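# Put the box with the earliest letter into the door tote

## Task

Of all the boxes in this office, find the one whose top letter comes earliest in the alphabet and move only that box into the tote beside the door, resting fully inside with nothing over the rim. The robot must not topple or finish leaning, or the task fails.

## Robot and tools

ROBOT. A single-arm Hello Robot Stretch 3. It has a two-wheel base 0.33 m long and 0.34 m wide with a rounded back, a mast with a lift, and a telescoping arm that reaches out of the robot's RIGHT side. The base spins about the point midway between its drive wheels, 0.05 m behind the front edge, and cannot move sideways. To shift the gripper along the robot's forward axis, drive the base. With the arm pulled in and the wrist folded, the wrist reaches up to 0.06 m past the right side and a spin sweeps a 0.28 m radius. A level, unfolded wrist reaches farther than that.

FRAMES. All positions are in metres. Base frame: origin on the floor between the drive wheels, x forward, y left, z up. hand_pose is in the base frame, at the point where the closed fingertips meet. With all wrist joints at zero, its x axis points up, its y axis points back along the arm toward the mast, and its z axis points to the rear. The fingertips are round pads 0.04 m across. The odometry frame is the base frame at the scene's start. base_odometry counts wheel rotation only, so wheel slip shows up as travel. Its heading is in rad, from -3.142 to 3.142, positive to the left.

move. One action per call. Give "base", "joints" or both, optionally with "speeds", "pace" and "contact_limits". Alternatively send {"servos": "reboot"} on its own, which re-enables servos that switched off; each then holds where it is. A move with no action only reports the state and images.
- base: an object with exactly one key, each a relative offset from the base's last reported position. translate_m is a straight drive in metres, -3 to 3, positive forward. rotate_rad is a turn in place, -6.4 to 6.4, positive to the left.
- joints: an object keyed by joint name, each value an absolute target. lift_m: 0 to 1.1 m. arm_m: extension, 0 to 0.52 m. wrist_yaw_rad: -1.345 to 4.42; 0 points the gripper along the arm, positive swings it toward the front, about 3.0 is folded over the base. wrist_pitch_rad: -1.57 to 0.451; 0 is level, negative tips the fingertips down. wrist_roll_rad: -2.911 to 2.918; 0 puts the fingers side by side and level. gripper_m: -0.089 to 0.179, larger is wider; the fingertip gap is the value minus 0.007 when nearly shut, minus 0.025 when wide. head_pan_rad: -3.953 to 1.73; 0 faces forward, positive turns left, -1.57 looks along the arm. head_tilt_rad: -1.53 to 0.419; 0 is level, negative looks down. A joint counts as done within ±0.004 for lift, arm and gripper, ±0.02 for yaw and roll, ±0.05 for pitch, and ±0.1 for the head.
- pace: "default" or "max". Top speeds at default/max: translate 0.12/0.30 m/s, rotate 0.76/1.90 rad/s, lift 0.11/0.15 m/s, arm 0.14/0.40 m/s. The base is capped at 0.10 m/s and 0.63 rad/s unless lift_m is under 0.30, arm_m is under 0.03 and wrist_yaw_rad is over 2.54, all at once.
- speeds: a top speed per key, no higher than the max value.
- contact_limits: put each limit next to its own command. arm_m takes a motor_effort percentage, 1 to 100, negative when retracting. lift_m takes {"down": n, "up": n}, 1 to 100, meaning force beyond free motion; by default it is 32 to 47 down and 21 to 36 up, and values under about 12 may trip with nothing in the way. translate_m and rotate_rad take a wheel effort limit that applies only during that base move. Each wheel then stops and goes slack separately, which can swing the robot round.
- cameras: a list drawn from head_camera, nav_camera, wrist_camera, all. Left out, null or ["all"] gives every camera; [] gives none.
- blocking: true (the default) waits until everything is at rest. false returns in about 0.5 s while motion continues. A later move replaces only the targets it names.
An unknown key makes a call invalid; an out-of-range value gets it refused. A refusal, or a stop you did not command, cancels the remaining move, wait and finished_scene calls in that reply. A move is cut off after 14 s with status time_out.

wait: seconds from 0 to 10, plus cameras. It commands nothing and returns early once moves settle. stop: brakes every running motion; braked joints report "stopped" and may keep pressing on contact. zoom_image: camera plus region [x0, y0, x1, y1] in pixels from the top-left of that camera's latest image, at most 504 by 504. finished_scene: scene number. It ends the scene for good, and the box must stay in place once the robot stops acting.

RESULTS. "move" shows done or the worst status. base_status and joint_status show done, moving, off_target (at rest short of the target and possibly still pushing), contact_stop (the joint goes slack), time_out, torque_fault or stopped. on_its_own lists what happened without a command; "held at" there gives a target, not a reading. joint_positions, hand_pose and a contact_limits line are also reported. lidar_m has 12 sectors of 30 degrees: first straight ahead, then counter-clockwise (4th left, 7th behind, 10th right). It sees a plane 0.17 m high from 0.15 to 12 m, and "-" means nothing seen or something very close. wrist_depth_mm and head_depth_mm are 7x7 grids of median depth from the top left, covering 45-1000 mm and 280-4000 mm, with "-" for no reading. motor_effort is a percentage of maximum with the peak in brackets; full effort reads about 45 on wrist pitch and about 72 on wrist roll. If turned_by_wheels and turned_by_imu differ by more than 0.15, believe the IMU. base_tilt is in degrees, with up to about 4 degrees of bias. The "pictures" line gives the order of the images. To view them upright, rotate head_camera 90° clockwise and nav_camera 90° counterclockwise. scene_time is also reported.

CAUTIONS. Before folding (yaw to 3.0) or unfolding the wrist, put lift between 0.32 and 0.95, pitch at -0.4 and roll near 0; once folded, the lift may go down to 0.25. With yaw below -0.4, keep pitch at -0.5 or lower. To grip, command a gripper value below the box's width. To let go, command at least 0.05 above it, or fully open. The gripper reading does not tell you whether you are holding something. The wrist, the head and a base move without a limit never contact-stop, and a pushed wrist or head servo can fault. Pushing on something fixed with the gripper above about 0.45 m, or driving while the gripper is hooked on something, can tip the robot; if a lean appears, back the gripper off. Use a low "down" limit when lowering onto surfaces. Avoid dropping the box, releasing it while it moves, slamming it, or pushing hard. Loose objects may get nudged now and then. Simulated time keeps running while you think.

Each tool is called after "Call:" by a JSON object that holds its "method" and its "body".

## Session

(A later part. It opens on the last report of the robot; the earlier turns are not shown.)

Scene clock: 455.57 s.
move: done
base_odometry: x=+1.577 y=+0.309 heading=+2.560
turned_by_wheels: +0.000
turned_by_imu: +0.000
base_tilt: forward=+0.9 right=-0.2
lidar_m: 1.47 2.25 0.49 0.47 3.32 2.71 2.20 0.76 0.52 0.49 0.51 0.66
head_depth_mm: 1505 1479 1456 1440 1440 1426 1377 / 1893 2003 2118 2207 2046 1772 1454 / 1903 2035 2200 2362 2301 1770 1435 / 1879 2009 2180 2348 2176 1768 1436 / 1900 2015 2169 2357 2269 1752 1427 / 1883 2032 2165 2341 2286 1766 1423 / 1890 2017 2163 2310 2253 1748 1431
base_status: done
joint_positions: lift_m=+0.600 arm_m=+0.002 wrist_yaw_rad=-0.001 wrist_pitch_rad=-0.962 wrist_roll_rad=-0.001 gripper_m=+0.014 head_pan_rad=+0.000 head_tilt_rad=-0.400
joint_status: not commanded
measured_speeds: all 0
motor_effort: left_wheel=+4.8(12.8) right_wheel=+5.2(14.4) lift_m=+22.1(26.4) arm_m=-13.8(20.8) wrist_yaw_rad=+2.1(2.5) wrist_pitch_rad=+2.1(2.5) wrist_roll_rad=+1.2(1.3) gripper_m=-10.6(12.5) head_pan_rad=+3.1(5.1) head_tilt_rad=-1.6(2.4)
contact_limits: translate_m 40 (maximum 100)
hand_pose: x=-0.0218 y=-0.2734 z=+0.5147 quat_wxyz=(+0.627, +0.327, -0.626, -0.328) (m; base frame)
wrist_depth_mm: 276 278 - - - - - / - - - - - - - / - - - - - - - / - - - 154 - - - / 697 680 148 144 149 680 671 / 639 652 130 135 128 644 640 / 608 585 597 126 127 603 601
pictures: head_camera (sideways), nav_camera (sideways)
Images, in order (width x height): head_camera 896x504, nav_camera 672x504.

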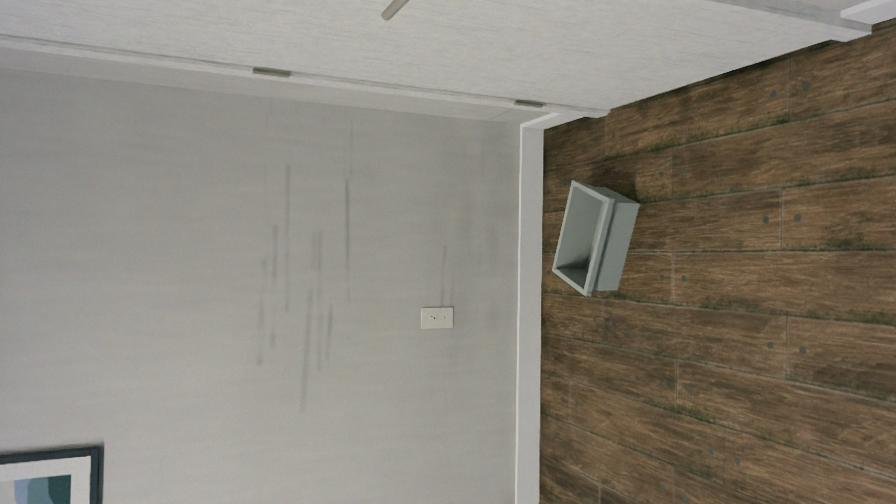

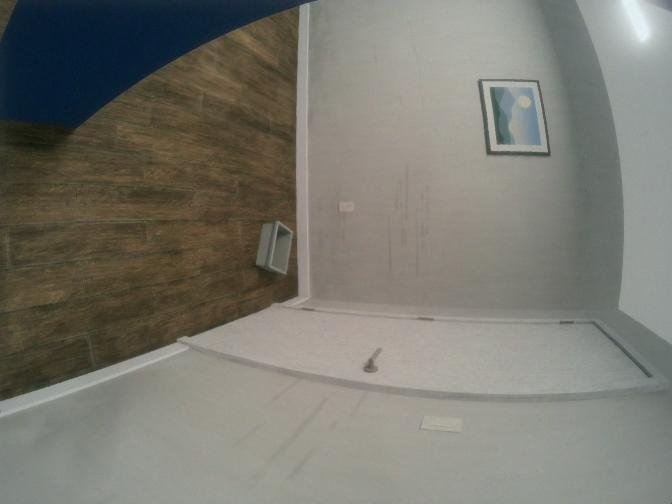

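Call:
{"method": "move", "body": {"base": {"translate_m": 0.75}, "cameras": []}}

Call:
{"method": "move", "body": {"base": {"rotate_rad": 0.457}, "cameras": []}}

Call:
{"method": "move", "body": {"base": {"translate_m": 0.78}, "contact_limits": {"translate_m": 40}, "cameras": []}}

Call:
{"method": "move", "body": {"base": {"rotate_rad": -0.457}, "joints": {"head_pan_rad": -0.9, "head_tilt_rad": -0.7}, "cameras": ["head_camera", "nav_camera"]}}

Scene clock: 481.83 s.
move: done
base_odometry: x=+0.950 y=+0.721 heading=+2.561
turned_by_wheels: +0.000
turned_by_imu: +0.000
base_tilt: forward=+1.0 right=-0.2
lidar_m: 1.35 1.49 1.93 1.48 0.62 0.69 2.40 0.68 0.47 0.44 0.45 0.56
head_depth_mm: 1227 1287 1353 1332 1223 1258 1249 / 1238 1323 1426 1533 1655 1711 1439 / 1242 1328 1432 1551 1670 1758 1399 / 1228 1330 1420 1538 1675 1757 1436 / 1239 1326 1425 1531 1676 1756 1390 / 1234 1325 1415 1518 1684 1754 1440 / 1237 1326 1422 1529 1673 1739 1426
base_status: done
joint_positions: lift_m=+0.600 arm_m=+0.002 wrist_yaw_rad=-0.001 wrist_pitch_rad=-0.962 wrist_roll_rad=-0.001 gripper_m=+0.014 head_pan_rad=+0.000 head_tilt_rad=-0.400
joint_status: not commanded
measured_speeds: all 0
motor_effort: left_wheel=+8.4(12.6) right_wheel=+2.2(9.9) lift_m=+23.0(23.3) arm_m=-8.5(12.6) wrist_yaw_rad=+2.0(2.3) wrist_pitch_rad=+2.0(2.6) wrist_roll_rad=+0.9(1.3) gripper_m=-11.6(12.3) head_pan_rad=+2.6(4.7) head_tilt_rad=-2.0(3.8)
hand_pose: x=-0.0218 y=-0.2734 z=+0.5147 quat_wxyz=(+0.627, +0.327, -0.626, -0.328) (m; base frame)
wrist_depth_mm: 228 233 238 242 247 254 257 / 264 265 269 275 274 - - / - - - - - - - / - - - 155 - - - / - - 147 144 147 674 673 / 646 652 130 135 127 640 629 / 602 578 607 127 127 597 604
pictures: none
No camera images: "cameras" was empty.

Scene clock: 483.67 s.
move: done
base_odometry: x=+0.950 y=+0.721 heading=+3.017
turned_by_wheels: +0.456
turned_by_imu: +0.455
base_tilt: forward=+1.0 right=-0.1
lidar_m: 1.47 1.83 2.34 0.59 0.65 2.93 0.74 0.48 0.44 0.45 0.53 1.08
head_depth_mm: 1212 1286 1380 1459 1577 1661 1408 / 1268 1338 1430 1538 1652 1722 1410 / 1315 1407 1499 1606 1747 1761 1443 / 1354 1467 1576 1704 1857 1752 1440 / 1413 1547 1656 1799 1969 1752 1441 / 1483 1626 1751 1903 2062 1750 1436 / 1598 1703 1837 2023 2164 1748 1432
base_status: done
joint_positions: lift_m=+0.600 arm_m=+0.002 wrist_yaw_rad=-0.001 wrist_pitch_rad=-0.962 wrist_roll_rad=-0.001 gripper_m=+0.014 head_pan_rad=+0.000 head_tilt_rad=-0.400
joint_status: not commanded
measured_speeds: all 0
motor_effort: left_wheel=-9.9(14.3) right_wheel=+11.6(15.2) lift_m=+23.1(23.5) arm_m=-8.9(8.9) wrist_yaw_rad=+2.0(2.3) wrist_pitch_rad=+2.1(2.4) wrist_roll_rad=+1.1(1.3) gripper_m=-11.3(12.0) head_pan_rad=+1.7(4.4) head_tilt_rad=-2.6(3.0)
hand_pose: x=-0.0218 y=-0.2734 z=+0.5147 quat_wxyz=(+0.627, +0.327, -0.626, -0.328) (m; base frame)
wrist_depth_mm: - 326 - 265 240 215 193 / - - - - 270 246 220 / 800 - - - - 272 253 / 761 759 660 154 - - 277 / 690 688 159 144 146 - - / 649 649 130 135 127 - - / 607 596 602 127 127 591 590
pictures: none
No camera images: "cameras" was empty.

Scene clock: 492.57 s.
move: done
base_odometry: x=+0.176 y=+0.818 heading=+3.017
turned_by_wheels: +0.000
turned_by_imu: +0.000
base_tilt: forward=+0.9 right=-0.1
lidar_m: 0.75 0.93 1.89 1.67 1.08 1.02 1.23 0.78 0.71 0.71 0.81 0.74
head_depth_mm: 595 630 669 718 768 831 893 / 617 658 700 748 808 872 958 / 645 685 731 790 852 931 1016 / 671 717 767 830 907 980 1093 / 703 755 810 876 955 1053 1174 / 734 793 859 932 1021 1135 1268 / 773 835 908 995 1098 1222 1355
base_status: done
joint_positions: lift_m=+0.600 arm_m=+0.002 wrist_yaw_rad=-0.001 wrist_pitch_rad=-0.962 wrist_roll_rad=-0.001 gripper_m=+0.014 head_pan_rad=+0.000 head_tilt_rad=-0.400
joint_status: not commanded
measured_speeds: all 0
motor_effort: left_wheel=+5.3(12.5) right_wheel=+5.2(17.2) lift_m=+24.1(24.4) arm_m=-16.4(17.3) wrist_yaw_rad=+1.7(2.5) wrist_pitch_rad=+2.3(2.5) wrist_roll_rad=+1.1(1.3) gripper_m=-10.6(12.5) head_pan_rad=+2.6(4.5) head_tilt_rad=-0.8(2.9)
contact_limits: translate_m 40 (maximum 100)
hand_pose: x=-0.0218 y=-0.2734 z=+0.5147 quat_wxyz=(+0.627, +0.327, -0.626, -0.328) (m; base frame)
wrist_depth_mm: - - - 612 - - - / - 846 861 729 - - - / 702 815 824 779 772 - - / 674 741 686 155 735 722 662 / 693 689 153 144 151 689 682 / 649 647 130 135 128 641 624 / 612 514 596 127 127 593 600
pictures: none
No camera images: "cameras" was empty.

Scene clock: 494.40 s.
move: done
base_odometry: x=+0.176 y=+0.818 heading=+2.561
turned_by_wheels: -0.456
turned_by_imu: -0.455
base_tilt: forward=+0.9 right=-0.2
lidar_m: 0.74 0.76 0.98 2.27 1.54 1.05 1.02 1.12 0.75 0.71 0.72 0.78
head_depth_mm: 624 683 754 849 960 1120 1201 / 655 717 808 914 1054 1247 1207 / 721 792 886 1013 1179 1321 1199 / 773 871 985 1144 1360 1379 1189 / 837 945 1082 1254 1472 1388 1158 / 846 928 1022 1146 1311 1351 1204 / 774 834 921 1014 1139 1268 1199
base_status: done
joint_positions: lift_m=+0.600 arm_m=+0.002 wrist_yaw_rad=-0.001 wrist_pitch_rad=-0.962 wrist_roll_rad=-0.001 gripper_m=+0.014 head_pan_rad=-0.914 head_tilt_rad=-0.703
joint_status: all done
measured_speeds: all 0
motor_effort: left_wheel=+11.0(16.0) right_wheel=-10.6(13.3) lift_m=+24.6(24.6) arm_m=-20.2(20.2) wrist_yaw_rad=+2.0(2.3) wrist_pitch_rad=+2.1(2.3) wrist_roll_rad=+1.2(1.3) gripper_m=-10.9(11.8) head_pan_rad=+2.2(5.1) head_tilt_rad=-2.9(6.0)
hand_pose: x=-0.0218 y=-0.2734 z=+0.5147 quat_wxyz=(+0.627, +0.327, -0.626, -0.328) (m; base frame)
wrist_depth_mm: 501 - - - - 571 - / - 598 - - - 670 - / - 720 781 790 820 801 799 / 738 745 745 155 747 746 726 / 692 694 158 144 151 695 684 / 647 - 130 135 128 640 649 / 597 103 592 127 127 596 602
pictures: head_camera (sideways), nav_camera (sideways)
Images, in order (width x height): head_camera 896x504, nav_camera 672x504.

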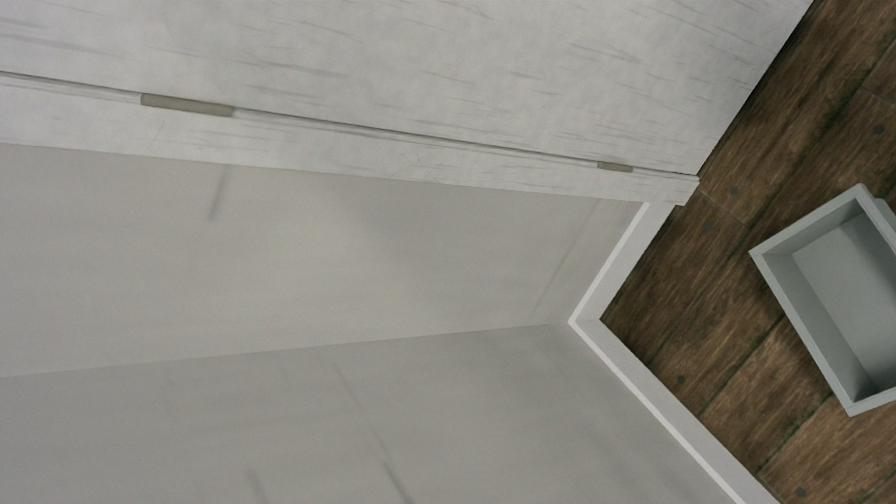

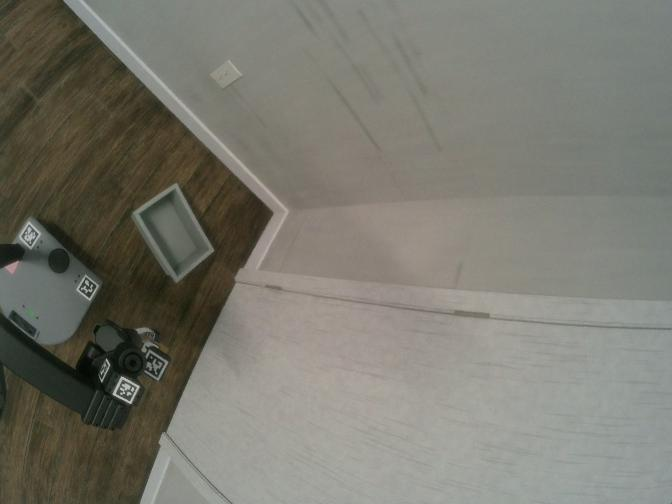

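Call:
{"method": "move", "body": {"base": {"rotate_rad": 0.862}, "joints": {"head_pan_rad": -1.57, "head_tilt_rad": -1.0}, "speeds": {"rotate_rad": 0.4}, "contact_limits": {"rotate_rad": 40}, "cameras": ["head_camera", "nav_camera"]}}

Scene clock: 524.00 s.
move: done
base_odometry: x=+0.176 y=+0.818 heading=-2.861
turned_by_wheels: +0.861
turned_by_imu: +0.859
base_tilt: forward=+1.0 right=-0.1
lidar_m: 0.86 1.48 2.01 1.15 1.11 1.47 0.82 0.71 0.71 0.80 0.74 0.74
head_depth_mm: 788 868 999 1181 1325 448 399 / 864 987 1157 1353 1347 432 459 / 957 1104 1326 1467 1293 460 958 / 945 1115 1371 1502 1313 1172 982 / 867 1009 1211 1424 1329 1211 1131 / 802 918 1086 1320 1355 1229 1118 / 746 845 975 1175 1327 1222 1116
base_status: done
joint_positions: lift_m=+0.600 arm_m=+0.002 wrist_yaw_rad=-0.001 wrist_pitch_rad=-0.962 wrist_roll_rad=-0.001 gripper_m=+0.014 head_pan_rad=-1.575 head_tilt_rad=-1.000
joint_status: all done
measured_speeds: all 0
motor_effort: left_wheel=-11.6(14.2) right_wheel=+10.3(13.6) lift_m=+25.2(25.4) arm_m=-18.8(20.6) wrist_yaw_rad=+1.7(2.4) wrist_pitch_rad=+2.2(2.5) wrist_roll_rad=+0.8(1.3) gripper_m=-9.8(12.5) head_pan_rad=+2.3(5.9) head_tilt_rad=-4.9(7.4)
contact_limits: rotate_rad 40 (maximum 100)
hand_pose: x=-0.0218 y=-0.2734 z=+0.5147 quat_wxyz=(+0.627, +0.327, -0.626, -0.328) (m; base frame)
wrist_depth_mm: - - - - 611 - - / - - 801 891 695 - - / - 719 807 816 811 - - / 664 727 755 155 740 725 - / 676 709 159 144 152 695 666 / 652 641 130 135 128 638 641 / 600 591 595 127 127 593 612
pictures: head_camera (sideways), nav_camera (sideways)
Images, in order (width x height): head_camera 896x504, nav_camera 672x504.

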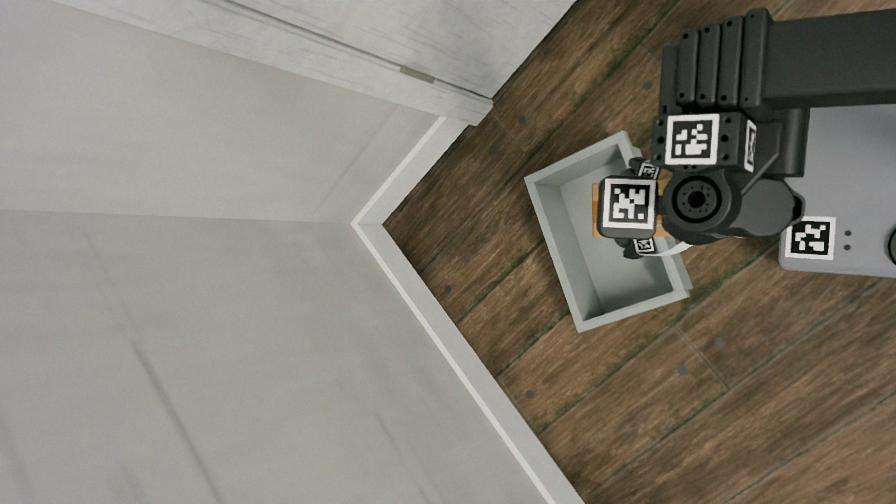

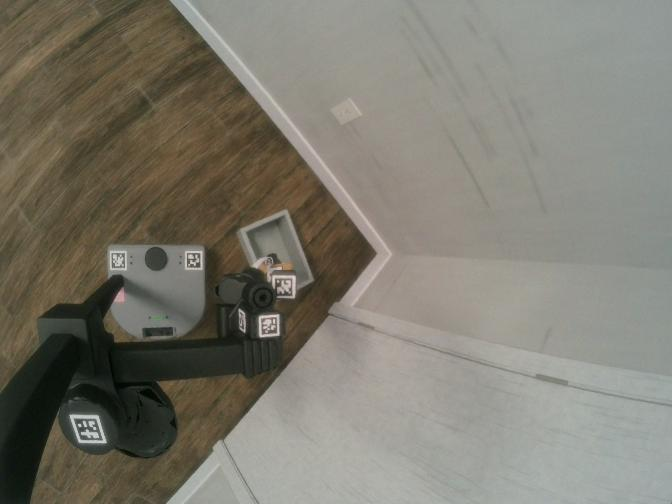

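Call:
{"method": "move", "body": {"base": {"translate_m": 0.03}, "joints": {"arm_m": 0.17, "wrist_pitch_rad": -1.2}, "cameras": []}}

Call:
{"method": "move", "body": {"joints": {"lift_m": 0.36}, "cameras": ["head_camera", "wrist_camera"]}}

Scene clock: 538.93 s.
move: done
base_odometry: x=+0.147 y=+0.809 heading=-2.861
turned_by_wheels: +0.000
turned_by_imu: +0.001
base_tilt: forward=+0.9 right=-0.2
lidar_m: 0.83 1.44 2.06 1.17 1.13 1.53 0.85 0.73 0.73 0.84 0.72 0.72
head_depth_mm: 817 907 1037 1185 1313 440 399 / 890 1018 1200 550 503 468 948 / 967 1142 1368 1453 572 1220 976 / 919 1082 1320 1476 1300 1203 987 / 838 981 1173 1435 1345 1230 1113 / 778 892 1048 1277 1352 1219 1123 / 722 820 954 1129 1322 1240 1120
base_status: done
joint_positions: lift_m=+0.600 arm_m=+0.170 wrist_yaw_rad=-0.001 wrist_pitch_rad=-1.205 wrist_roll_rad=-0.001 gripper_m=+0.014 head_pan_rad=-1.570 head_tilt_rad=-1.000
joint_status: all done
measured_speeds: all 0
motor_effort: left_wheel=+2.7(7.5) right_wheel=+6.2(13.8) lift_m=+25.6(25.8) arm_m=+21.5(23.5) wrist_yaw_rad=+1.9(2.3) wrist_pitch_rad=+0.7(4.8) wrist_roll_rad=+1.1(1.3) gripper_m=-11.1(12.0) head_pan_rad=+3.1(4.4) head_tilt_rad=-6.1(6.3)
hand_pose: x=-0.0217 y=-0.3841 z=+0.4908 quat_wxyz=(+0.583, +0.401, -0.582, -0.401) (m; base frame)
wrist_depth_mm: - - 654 737 703 524 - / - 607 710 705 710 615 - / - 679 707 679 676 672 - / 579 679 668 154 654 659 576 / 645 641 158 144 149 627 634 / 615 626 130 135 128 616 606 / 601 592 594 127 127 591 593
pictures: none
No camera images: "cameras" was empty.

Scene clock: 541.93 s.
move: done
base_odometry: x=+0.147 y=+0.809 heading=-2.861
turned_by_wheels: +0.000
turned_by_imu: +0.000
base_tilt: forward=+1.0 right=-0.3
lidar_m: 0.83 1.43 2.05 1.17 1.13 1.52 0.85 0.73 0.73 0.83 0.72 0.72
head_depth_mm: 818 907 1043 1223 1330 1215 1117 / 895 1018 1195 1432 1337 686 611 / 968 1145 1372 1485 764 1202 982 / 914 1087 1329 1484 1314 1212 985 / 841 977 1169 1437 1358 1232 1123 / 779 894 1050 1278 1350 1225 1125 / 722 818 952 1137 1320 1231 1124
base_status: not commanded
joint_positions: lift_m=+0.360 arm_m=+0.170 wrist_yaw_rad=-0.001 wrist_pitch_rad=-1.205 wrist_roll_rad=-0.001 gripper_m=+0.014 head_pan_rad=-1.570 head_tilt_rad=-1.000
joint_status: all done
measured_speeds: all 0
motor_effort: left_wheel=+2.8(3.2) right_wheel=+6.0(6.5) lift_m=+22.6(23.7) arm_m=+19.0(21.2) wrist_yaw_rad=+1.7(2.2) wrist_pitch_rad=+0.8(1.0) wrist_roll_rad=+1.1(1.3) gripper_m=-11.1(12.2) head_pan_rad=+1.9(4.0) head_tilt_rad=-5.4(6.0)
hand_pose: x=-0.0217 y=-0.3841 z=+0.2508 quat_wxyz=(+0.583, +0.401, -0.582, -0.401) (m; base frame)
wrist_depth_mm: - 479 476 483 478 470 416 / 466 464 459 458 368 455 450 / 443 443 351 395 - 440 433 / 433 426 378 153 - 423 421 / 417 410 151 144 147 402 407 / 403 400 130 135 128 394 393 / 386 104 279 127 128 381 376
pictures: head_camera (sideways), wrist_camera
Images, in order (width x height): head_camera 896x504, wrist_camera 644x364.

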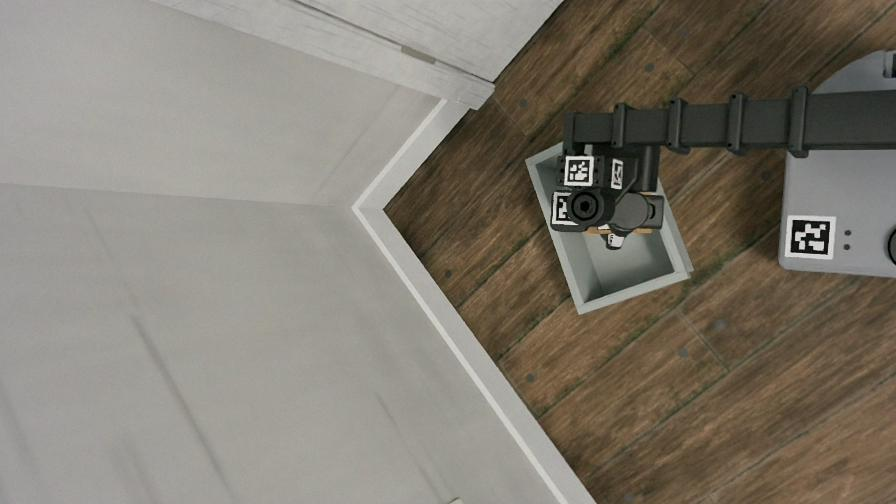

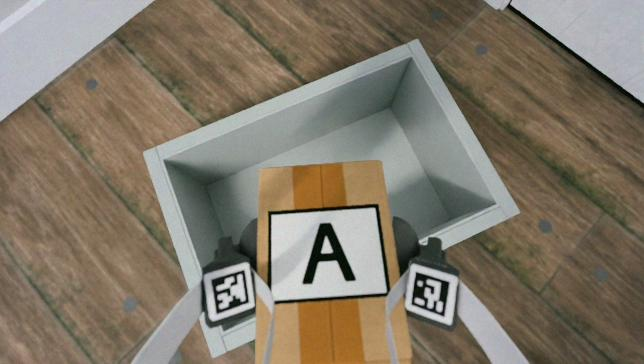

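Call:
{"method": "move", "body": {"joints": {"arm_m": 0.225}, "cameras": ["head_camera", "wrist_camera"]}}

Scene clock: 550.60 s.
move: done
base_odometry: x=+0.147 y=+0.809 heading=-2.861
turned_by_wheels: +0.000
turned_by_imu: +0.001
base_tilt: forward=+0.9 right=-0.1
lidar_m: 0.83 1.44 2.05 1.18 1.13 1.52 0.85 0.73 0.73 0.84 0.72 0.72
head_depth_mm: 814 904 1038 1213 1327 1226 1113 / 892 1022 1197 1430 1284 685 612 / 967 1145 1377 1480 797 1204 979 / 915 1082 1326 1484 1302 1213 989 / 838 975 1168 1430 1347 1219 1119 / 776 892 1046 1272 1357 1225 1120 / 722 823 950 1133 1314 1234 1129
base_status: not commanded
joint_positions: lift_m=+0.360 arm_m=+0.225 wrist_yaw_rad=-0.001 wrist_pitch_rad=-1.205 wrist_roll_rad=-0.001 gripper_m=+0.014 head_pan_rad=-1.570 head_tilt_rad=-1.000
joint_status: all done
measured_speeds: all 0
motor_effort: left_wheel=+2.9(3.2) right_wheel=+6.3(6.5) lift_m=+29.9(31.2) arm_m=+20.6(23.3) wrist_yaw_rad=+2.0(2.3) wrist_pitch_rad=+1.1(1.1) wrist_roll_rad=+1.0(1.2) gripper_m=-11.4(12.0) head_pan_rad=+2.6(3.4) head_tilt_rad=-4.5(5.4)
hand_pose: x=-0.0217 y=-0.4390 z=+0.2508 quat_wxyz=(+0.583, +0.401, -0.582, -0.401) (m; base frame)
wrist_depth_mm: 377 478 485 473 470 459 376 / - 463 465 460 457 457 418 / 447 446 445 443 347 441 431 / 427 428 327 155 - 424 421 / 418 406 158 144 147 407 406 / 401 404 130 135 128 382 392 / 385 104 273 127 129 379 377
pictures: head_camera (sideways), wrist_camera
Images, in order (width x height): head_camera 896x504, wrist_camera 644x364.

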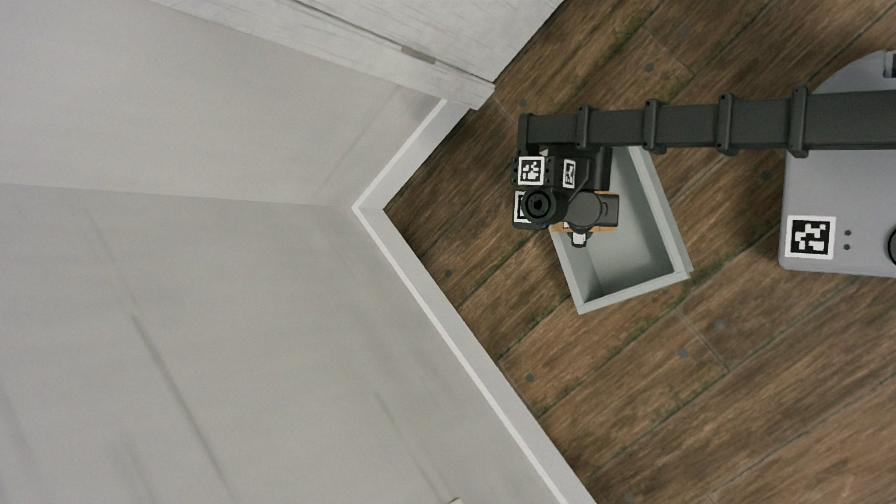

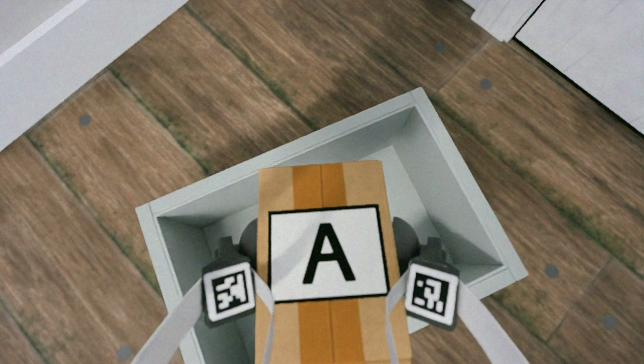

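Call:
{"method": "move", "body": {"joints": {"lift_m": 0.2}, "speeds": {"lift_m": 0.06}, "contact_limits": {"lift_m": {"down": 12}}, "cameras": ["head_camera", "wrist_camera"]}}

Scene clock: 558.33 s.
move: done
base_odometry: x=+0.147 y=+0.809 heading=-2.861
turned_by_wheels: +0.000
turned_by_imu: +0.001
base_tilt: forward=+1.0 right=-0.1
lidar_m: 0.83 1.44 2.06 1.17 1.13 1.52 0.85 0.73 0.73 0.84 0.72 0.72
head_depth_mm: 815 906 1033 1215 1325 1221 1115 / 897 1020 1197 1415 1339 1205 954 / 974 1148 1370 1481 937 1183 955 / 913 1088 1324 1480 1300 1198 995 / 840 976 1170 1436 1346 1218 1120 / 776 893 1047 1281 1356 1220 1120 / 719 820 945 1128 1309 1224 1117
base_status: not commanded
joint_positions: lift_m=+0.200 arm_m=+0.225 wrist_yaw_rad=-0.001 wrist_pitch_rad=-1.205 wrist_roll_rad=-0.001 gripper_m=+0.014 head_pan_rad=-1.570 head_tilt_rad=-1.000
joint_status: all done
measured_speeds: all 0
motor_effort: left_wheel=+2.9(3.1) right_wheel=+5.9(6.4) lift_m=+22.4(24.5) arm_m=+11.9(16.5) wrist_yaw_rad=+2.1(2.3) wrist_pitch_rad=+0.9(1.3) wrist_roll_rad=+1.1(1.3) gripper_m=-10.4(12.3) head_pan_rad=+1.7(3.8) head_tilt_rad=-2.7(5.8)
contact_limits: lift_m down 12 (down: maximum 72; up: maximum 65)
hand_pose: x=-0.0217 y=-0.4390 z=+0.0908 quat_wxyz=(+0.583, +0.401, -0.582, -0.401) (m; base frame)
wrist_depth_mm: 299 300 301 167 192 - 296 / 290 290 168 199 243 - 283 / - 176 212 258 - - - / 178 218 253 154 - - - / - - 147 144 146 - - / - - 130 135 127 202 163 / - - - 126 129 147 129
pictures: head_camera (sideways), wrist_camera
Images, in order (width x height): head_camera 896x504, wrist_camera 644x364.

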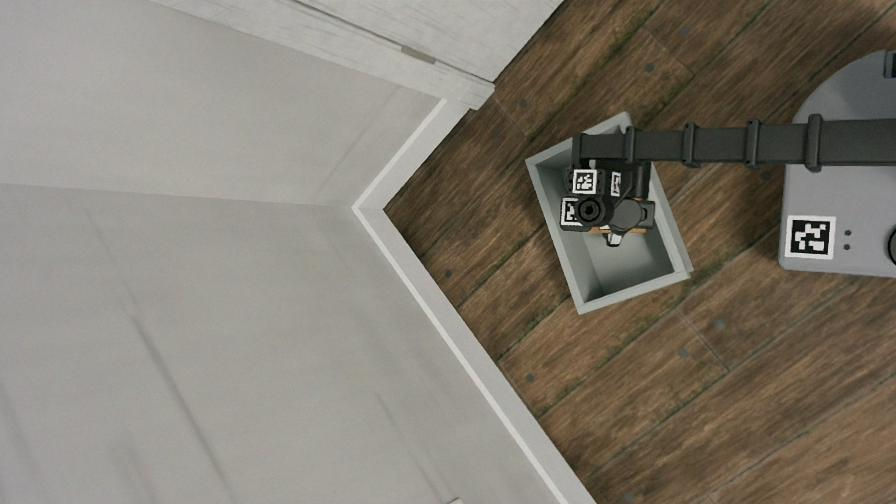

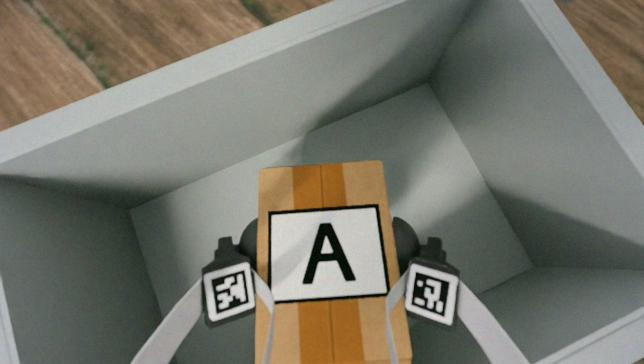

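Call:
{"method": "move", "body": {"joints": {"lift_m": 0.15}, "speeds": {"lift_m": 0.03}, "contact_limits": {"lift_m": {"down": 12}}, "cameras": ["wrist_camera"]}}

Scene clock: 562.30 s.
move: done
base_odometry: x=+0.147 y=+0.809 heading=-2.861
turned_by_wheels: +0.000
turned_by_imu: +0.001
base_tilt: forward=+1.0 right=-0.1
lidar_m: 0.83 1.44 2.06 1.18 1.13 1.52 0.85 0.73 0.73 0.84 0.72 0.72
head_depth_mm: 819 907 1039 1216 1329 1221 1115 / 900 1016 1197 1433 1354 1209 967 / 967 1144 1362 1480 1252 1176 953 / 913 1077 1324 1488 1307 1205 991 / 839 978 1175 1432 1341 1221 1123 / 778 888 1046 1273 1357 1237 1117 / 722 820 946 1130 1310 1230 1124
base_status: not commanded
joint_positions: lift_m=+0.150 arm_m=+0.225 wrist_yaw_rad=-0.001 wrist_pitch_rad=-1.206 wrist_roll_rad=-0.001 gripper_m=+0.014 head_pan_rad=-1.570 head_tilt_rad=-1.000
joint_status: all done
measured_speeds: all 0
motor_effort: left_wheel=+2.9(3.1) right_wheel=+6.1(6.5) lift_m=+21.3(25.2) arm_m=+6.3(9.2) wrist_yaw_rad=+1.9(2.2) wrist_pitch_rad=+1.0(1.2) wrist_roll_rad=+1.2(1.3) gripper_m=-11.5(12.5) head_pan_rad=+2.0(3.1) head_tilt_rad=-3.9(4.9)
contact_limits: lift_m down 12 (down: maximum 72; up: maximum 65)
hand_pose: x=-0.0217 y=-0.4390 z=+0.0408 quat_wxyz=(+0.583, +0.401, -0.582, -0.401) (m; base frame)
wrist_depth_mm: 108 114 134 155 192 - - / 123 138 164 199 224 - - / 146 175 206 - - - - / 179 204 - 154 - - - / - - 148 144 146 - - / - - 130 135 126 196 162 / - 94 191 127 161 146 125
pictures: wrist_camera
Images, in order (width x height): wrist_camera 644x364.

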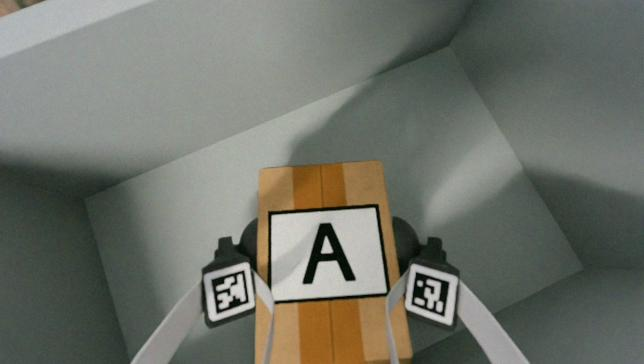

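Call:
{"method": "move", "body": {"joints": {"lift_m": 0.125}, "speeds": {"lift_m": 0.02}, "contact_limits": {"lift_m": {"down": 10}}, "cameras": ["wrist_camera"]}}

Scene clock: 565.90 s.
move: contact_stop
base_odometry: x=+0.147 y=+0.809 heading=-2.861
turned_by_wheels: +0.000
turned_by_imu: +0.001
base_tilt: forward=+1.0 right=-0.4
lidar_m: 0.83 1.44 2.06 1.18 1.14 1.52 0.85 0.73 0.73 0.84 0.72 0.72
head_depth_mm: 816 906 1035 1214 1331 1214 1115 / 894 1027 1198 1434 1346 1216 966 / 967 1142 1371 1469 1255 1168 956 / 919 1087 1324 1483 1300 1204 989 / 844 982 1182 1440 1345 1218 1118 / 776 892 1051 1275 1360 1230 1120 / 721 821 948 1126 1323 1230 1120
base_status: not commanded
joint_positions: lift_m=+0.131 arm_m=+0.225 wrist_yaw_rad=-0.001 wrist_pitch_rad=-1.197 wrist_roll_rad=+0.000 gripper_m=+0.014 head_pan_rad=-1.570 head_tilt_rad=-1.000
joint_status: lift_m contact_stop (moved -0.019 of -0.025)
measured_speeds: all 0
on_its_own: lift_m is slack since a contact_stop (your +0.125 is given up)
motor_effort: left_wheel=+3.0(3.2) right_wheel=+5.8(6.4) lift_m=+24.3(24.3) arm_m=+0.6(2.8) wrist_yaw_rad=+1.9(2.2) wrist_pitch_rad=-0.9(1.3) wrist_roll_rad=+1.0(1.3) gripper_m=-10.4(12.3) head_pan_rad=+1.0(3.3) head_tilt_rad=-3.4(4.5)
contact_limits: lift_m down 10 (down: maximum 72; up: maximum 65)
hand_pose: x=-0.0217 y=-0.4410 z=+0.0228 quat_wxyz=(+0.584, +0.398, -0.584, -0.399) (m; base frame)
wrist_depth_mm: 104 113 133 154 189 - - / 119 132 161 191 - - - / 146 170 190 - - - - / 178 195 194 145 192 194 - / - 190 189 139 150 187 - / - 182 130 134 130 180 168 / - 104 175 129 172 148 128
pictures: wrist_camera
Images, in order (width x height): wrist_camera 644x364.

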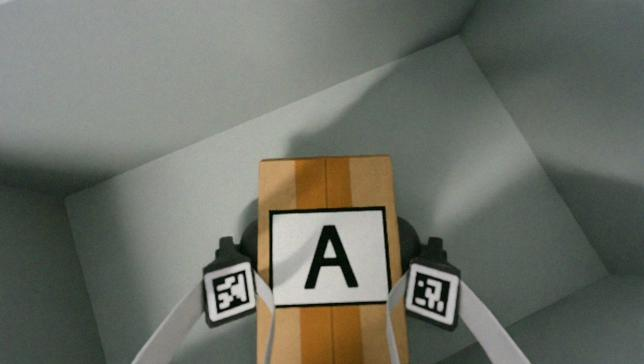

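Call:
{"method": "move", "body": {"joints": {"gripper_m": 0.13}, "cameras": ["wrist_camera"]}}

Call:
{"method": "move", "body": {"joints": {"lift_m": 0.45}, "cameras": ["wrist_camera", "head_camera"]}}

Scene clock: 569.50 s.
move: done
base_odometry: x=+0.147 y=+0.809 heading=-2.861
turned_by_wheels: +0.000
turned_by_imu: +0.001
base_tilt: forward=+1.0 right=+0.1
lidar_m: 0.83 1.44 2.05 1.18 1.13 1.52 0.85 0.73 0.73 0.84 0.72 0.72
head_depth_mm: 817 911 1032 1218 1322 1212 1120 / 895 1022 1201 1410 1342 1222 967 / 968 1147 1366 1486 1258 1058 955 / 915 1080 1329 1480 1313 1213 988 / 840 981 1172 1429 1351 1220 1127 / 775 892 1051 1272 1351 1223 1117 / 721 821 950 1131 1311 1232 1123
base_status: not commanded
joint_positions: lift_m=+0.132 arm_m=+0.225 wrist_yaw_rad=-0.001 wrist_pitch_rad=-1.201 wrist_roll_rad=+0.000 gripper_m=+0.130 head_pan_rad=-1.570 head_tilt_rad=-1.000
joint_status: all done
measured_speeds: all 0
on_its_own: lift_m is slack since a contact_stop (your +0.125 is given up)
motor_effort: left_wheel=+2.8(3.2) right_wheel=+5.8(6.2) lift_m=+25.4(25.9) arm_m=-4.3(4.5) wrist_yaw_rad=+1.9(2.4) wrist_pitch_rad=+0.5(1.0) wrist_roll_rad=+0.9(1.2) gripper_m=+0.1(86.8) head_pan_rad=+1.4(2.5) head_tilt_rad=-3.5(4.3)
contact_limits: lift_m down 10 (down: maximum 72; up: maximum 65)
hand_pose: x=-0.0217 y=-0.4400 z=+0.0226 quat_wxyz=(+0.583, +0.399, -0.583, -0.400) (m; base frame)
wrist_depth_mm: 104 114 133 156 189 - - / 122 134 162 192 - - - / 145 173 192 - - - - / 181 194 194 143 192 192 - / - 189 186 138 185 184 186 / - 125 178 133 135 123 167 / - 174 175 129 172 133 117
pictures: wrist_camera
Images, in order (width x height): wrist_camera 644x364.

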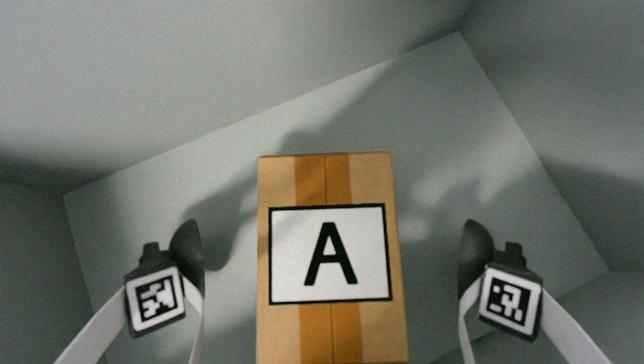

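Scene clock: 573.23 s.
move: done
base_odometry: x=+0.147 y=+0.809 heading=-2.861
turned_by_wheels: +0.000
turned_by_imu: +0.001
base_tilt: forward=+1.0 right=-0.1
lidar_m: 0.83 1.44 2.06 1.18 1.13 1.52 0.85 0.73 0.73 0.84 0.72 0.72
head_depth_mm: 815 910 1034 1219 1325 1218 1117 / 893 1024 1202 1367 671 586 531 / 966 1148 1364 1488 728 1213 975 / 914 1081 1327 1491 1304 1202 989 / 841 971 1173 1436 1353 1220 1123 / 780 891 1045 1278 1341 1227 1122 / 723 821 949 1126 1308 1227 1121
base_status: not commanded
joint_positions: lift_m=+0.450 arm_m=+0.225 wrist_yaw_rad=-0.001 wrist_pitch_rad=-1.203 wrist_roll_rad=+0.000 gripper_m=+0.130 head_pan_rad=-1.570 head_tilt_rad=-1.000
joint_status: all done
measured_speeds: all 0
motor_effort: left_wheel=+3.1(3.2) right_wheel=+6.1(6.3) lift_m=+30.4(32.4) arm_m=-9.9(10.0) wrist_yaw_rad=+2.0(2.3) wrist_pitch_rad=+0.2(0.6) wrist_roll_rad=+1.0(1.2) gripper_m=+0.1(1.5) head_pan_rad=+0.5(2.7) head_tilt_rad=-2.3(4.3)
hand_pose: x=-0.0217 y=-0.4397 z=+0.3410 quat_wxyz=(+0.583, +0.400, -0.583, -0.401) (m; base frame)
wrist_depth_mm: 380 474 583 577 570 457 - / 456 551 564 546 553 510 - / - 537 531 535 534 525 475 / 511 512 516 497 515 515 503 / 506 506 393 438 - 493 495 / 482 124 145 436 - 124 474 / - 454 384 464 457 451 453
pictures: head_camera (sideways), wrist_camera
Images, in order (width x height): head_camera 896x504, wrist_camera 644x364.

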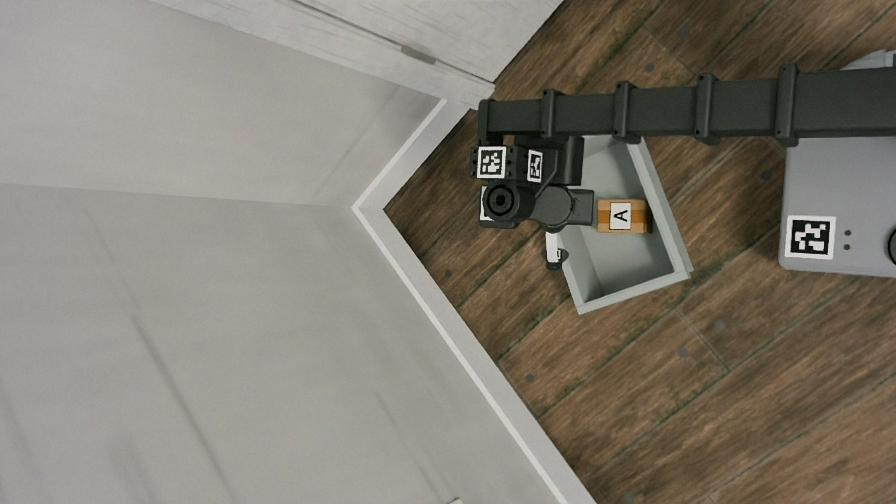

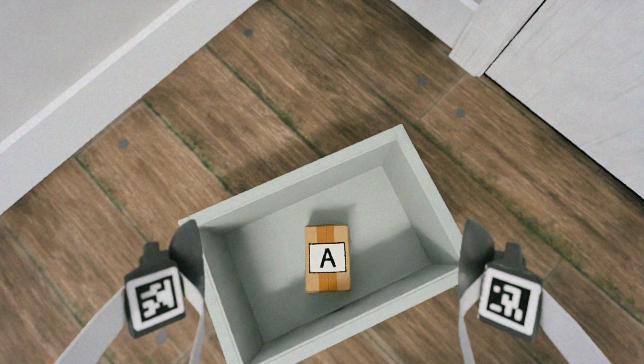

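Call:
{"method": "finished_scene", "body": {"scene": 1}}

The scene is finished: the task was done.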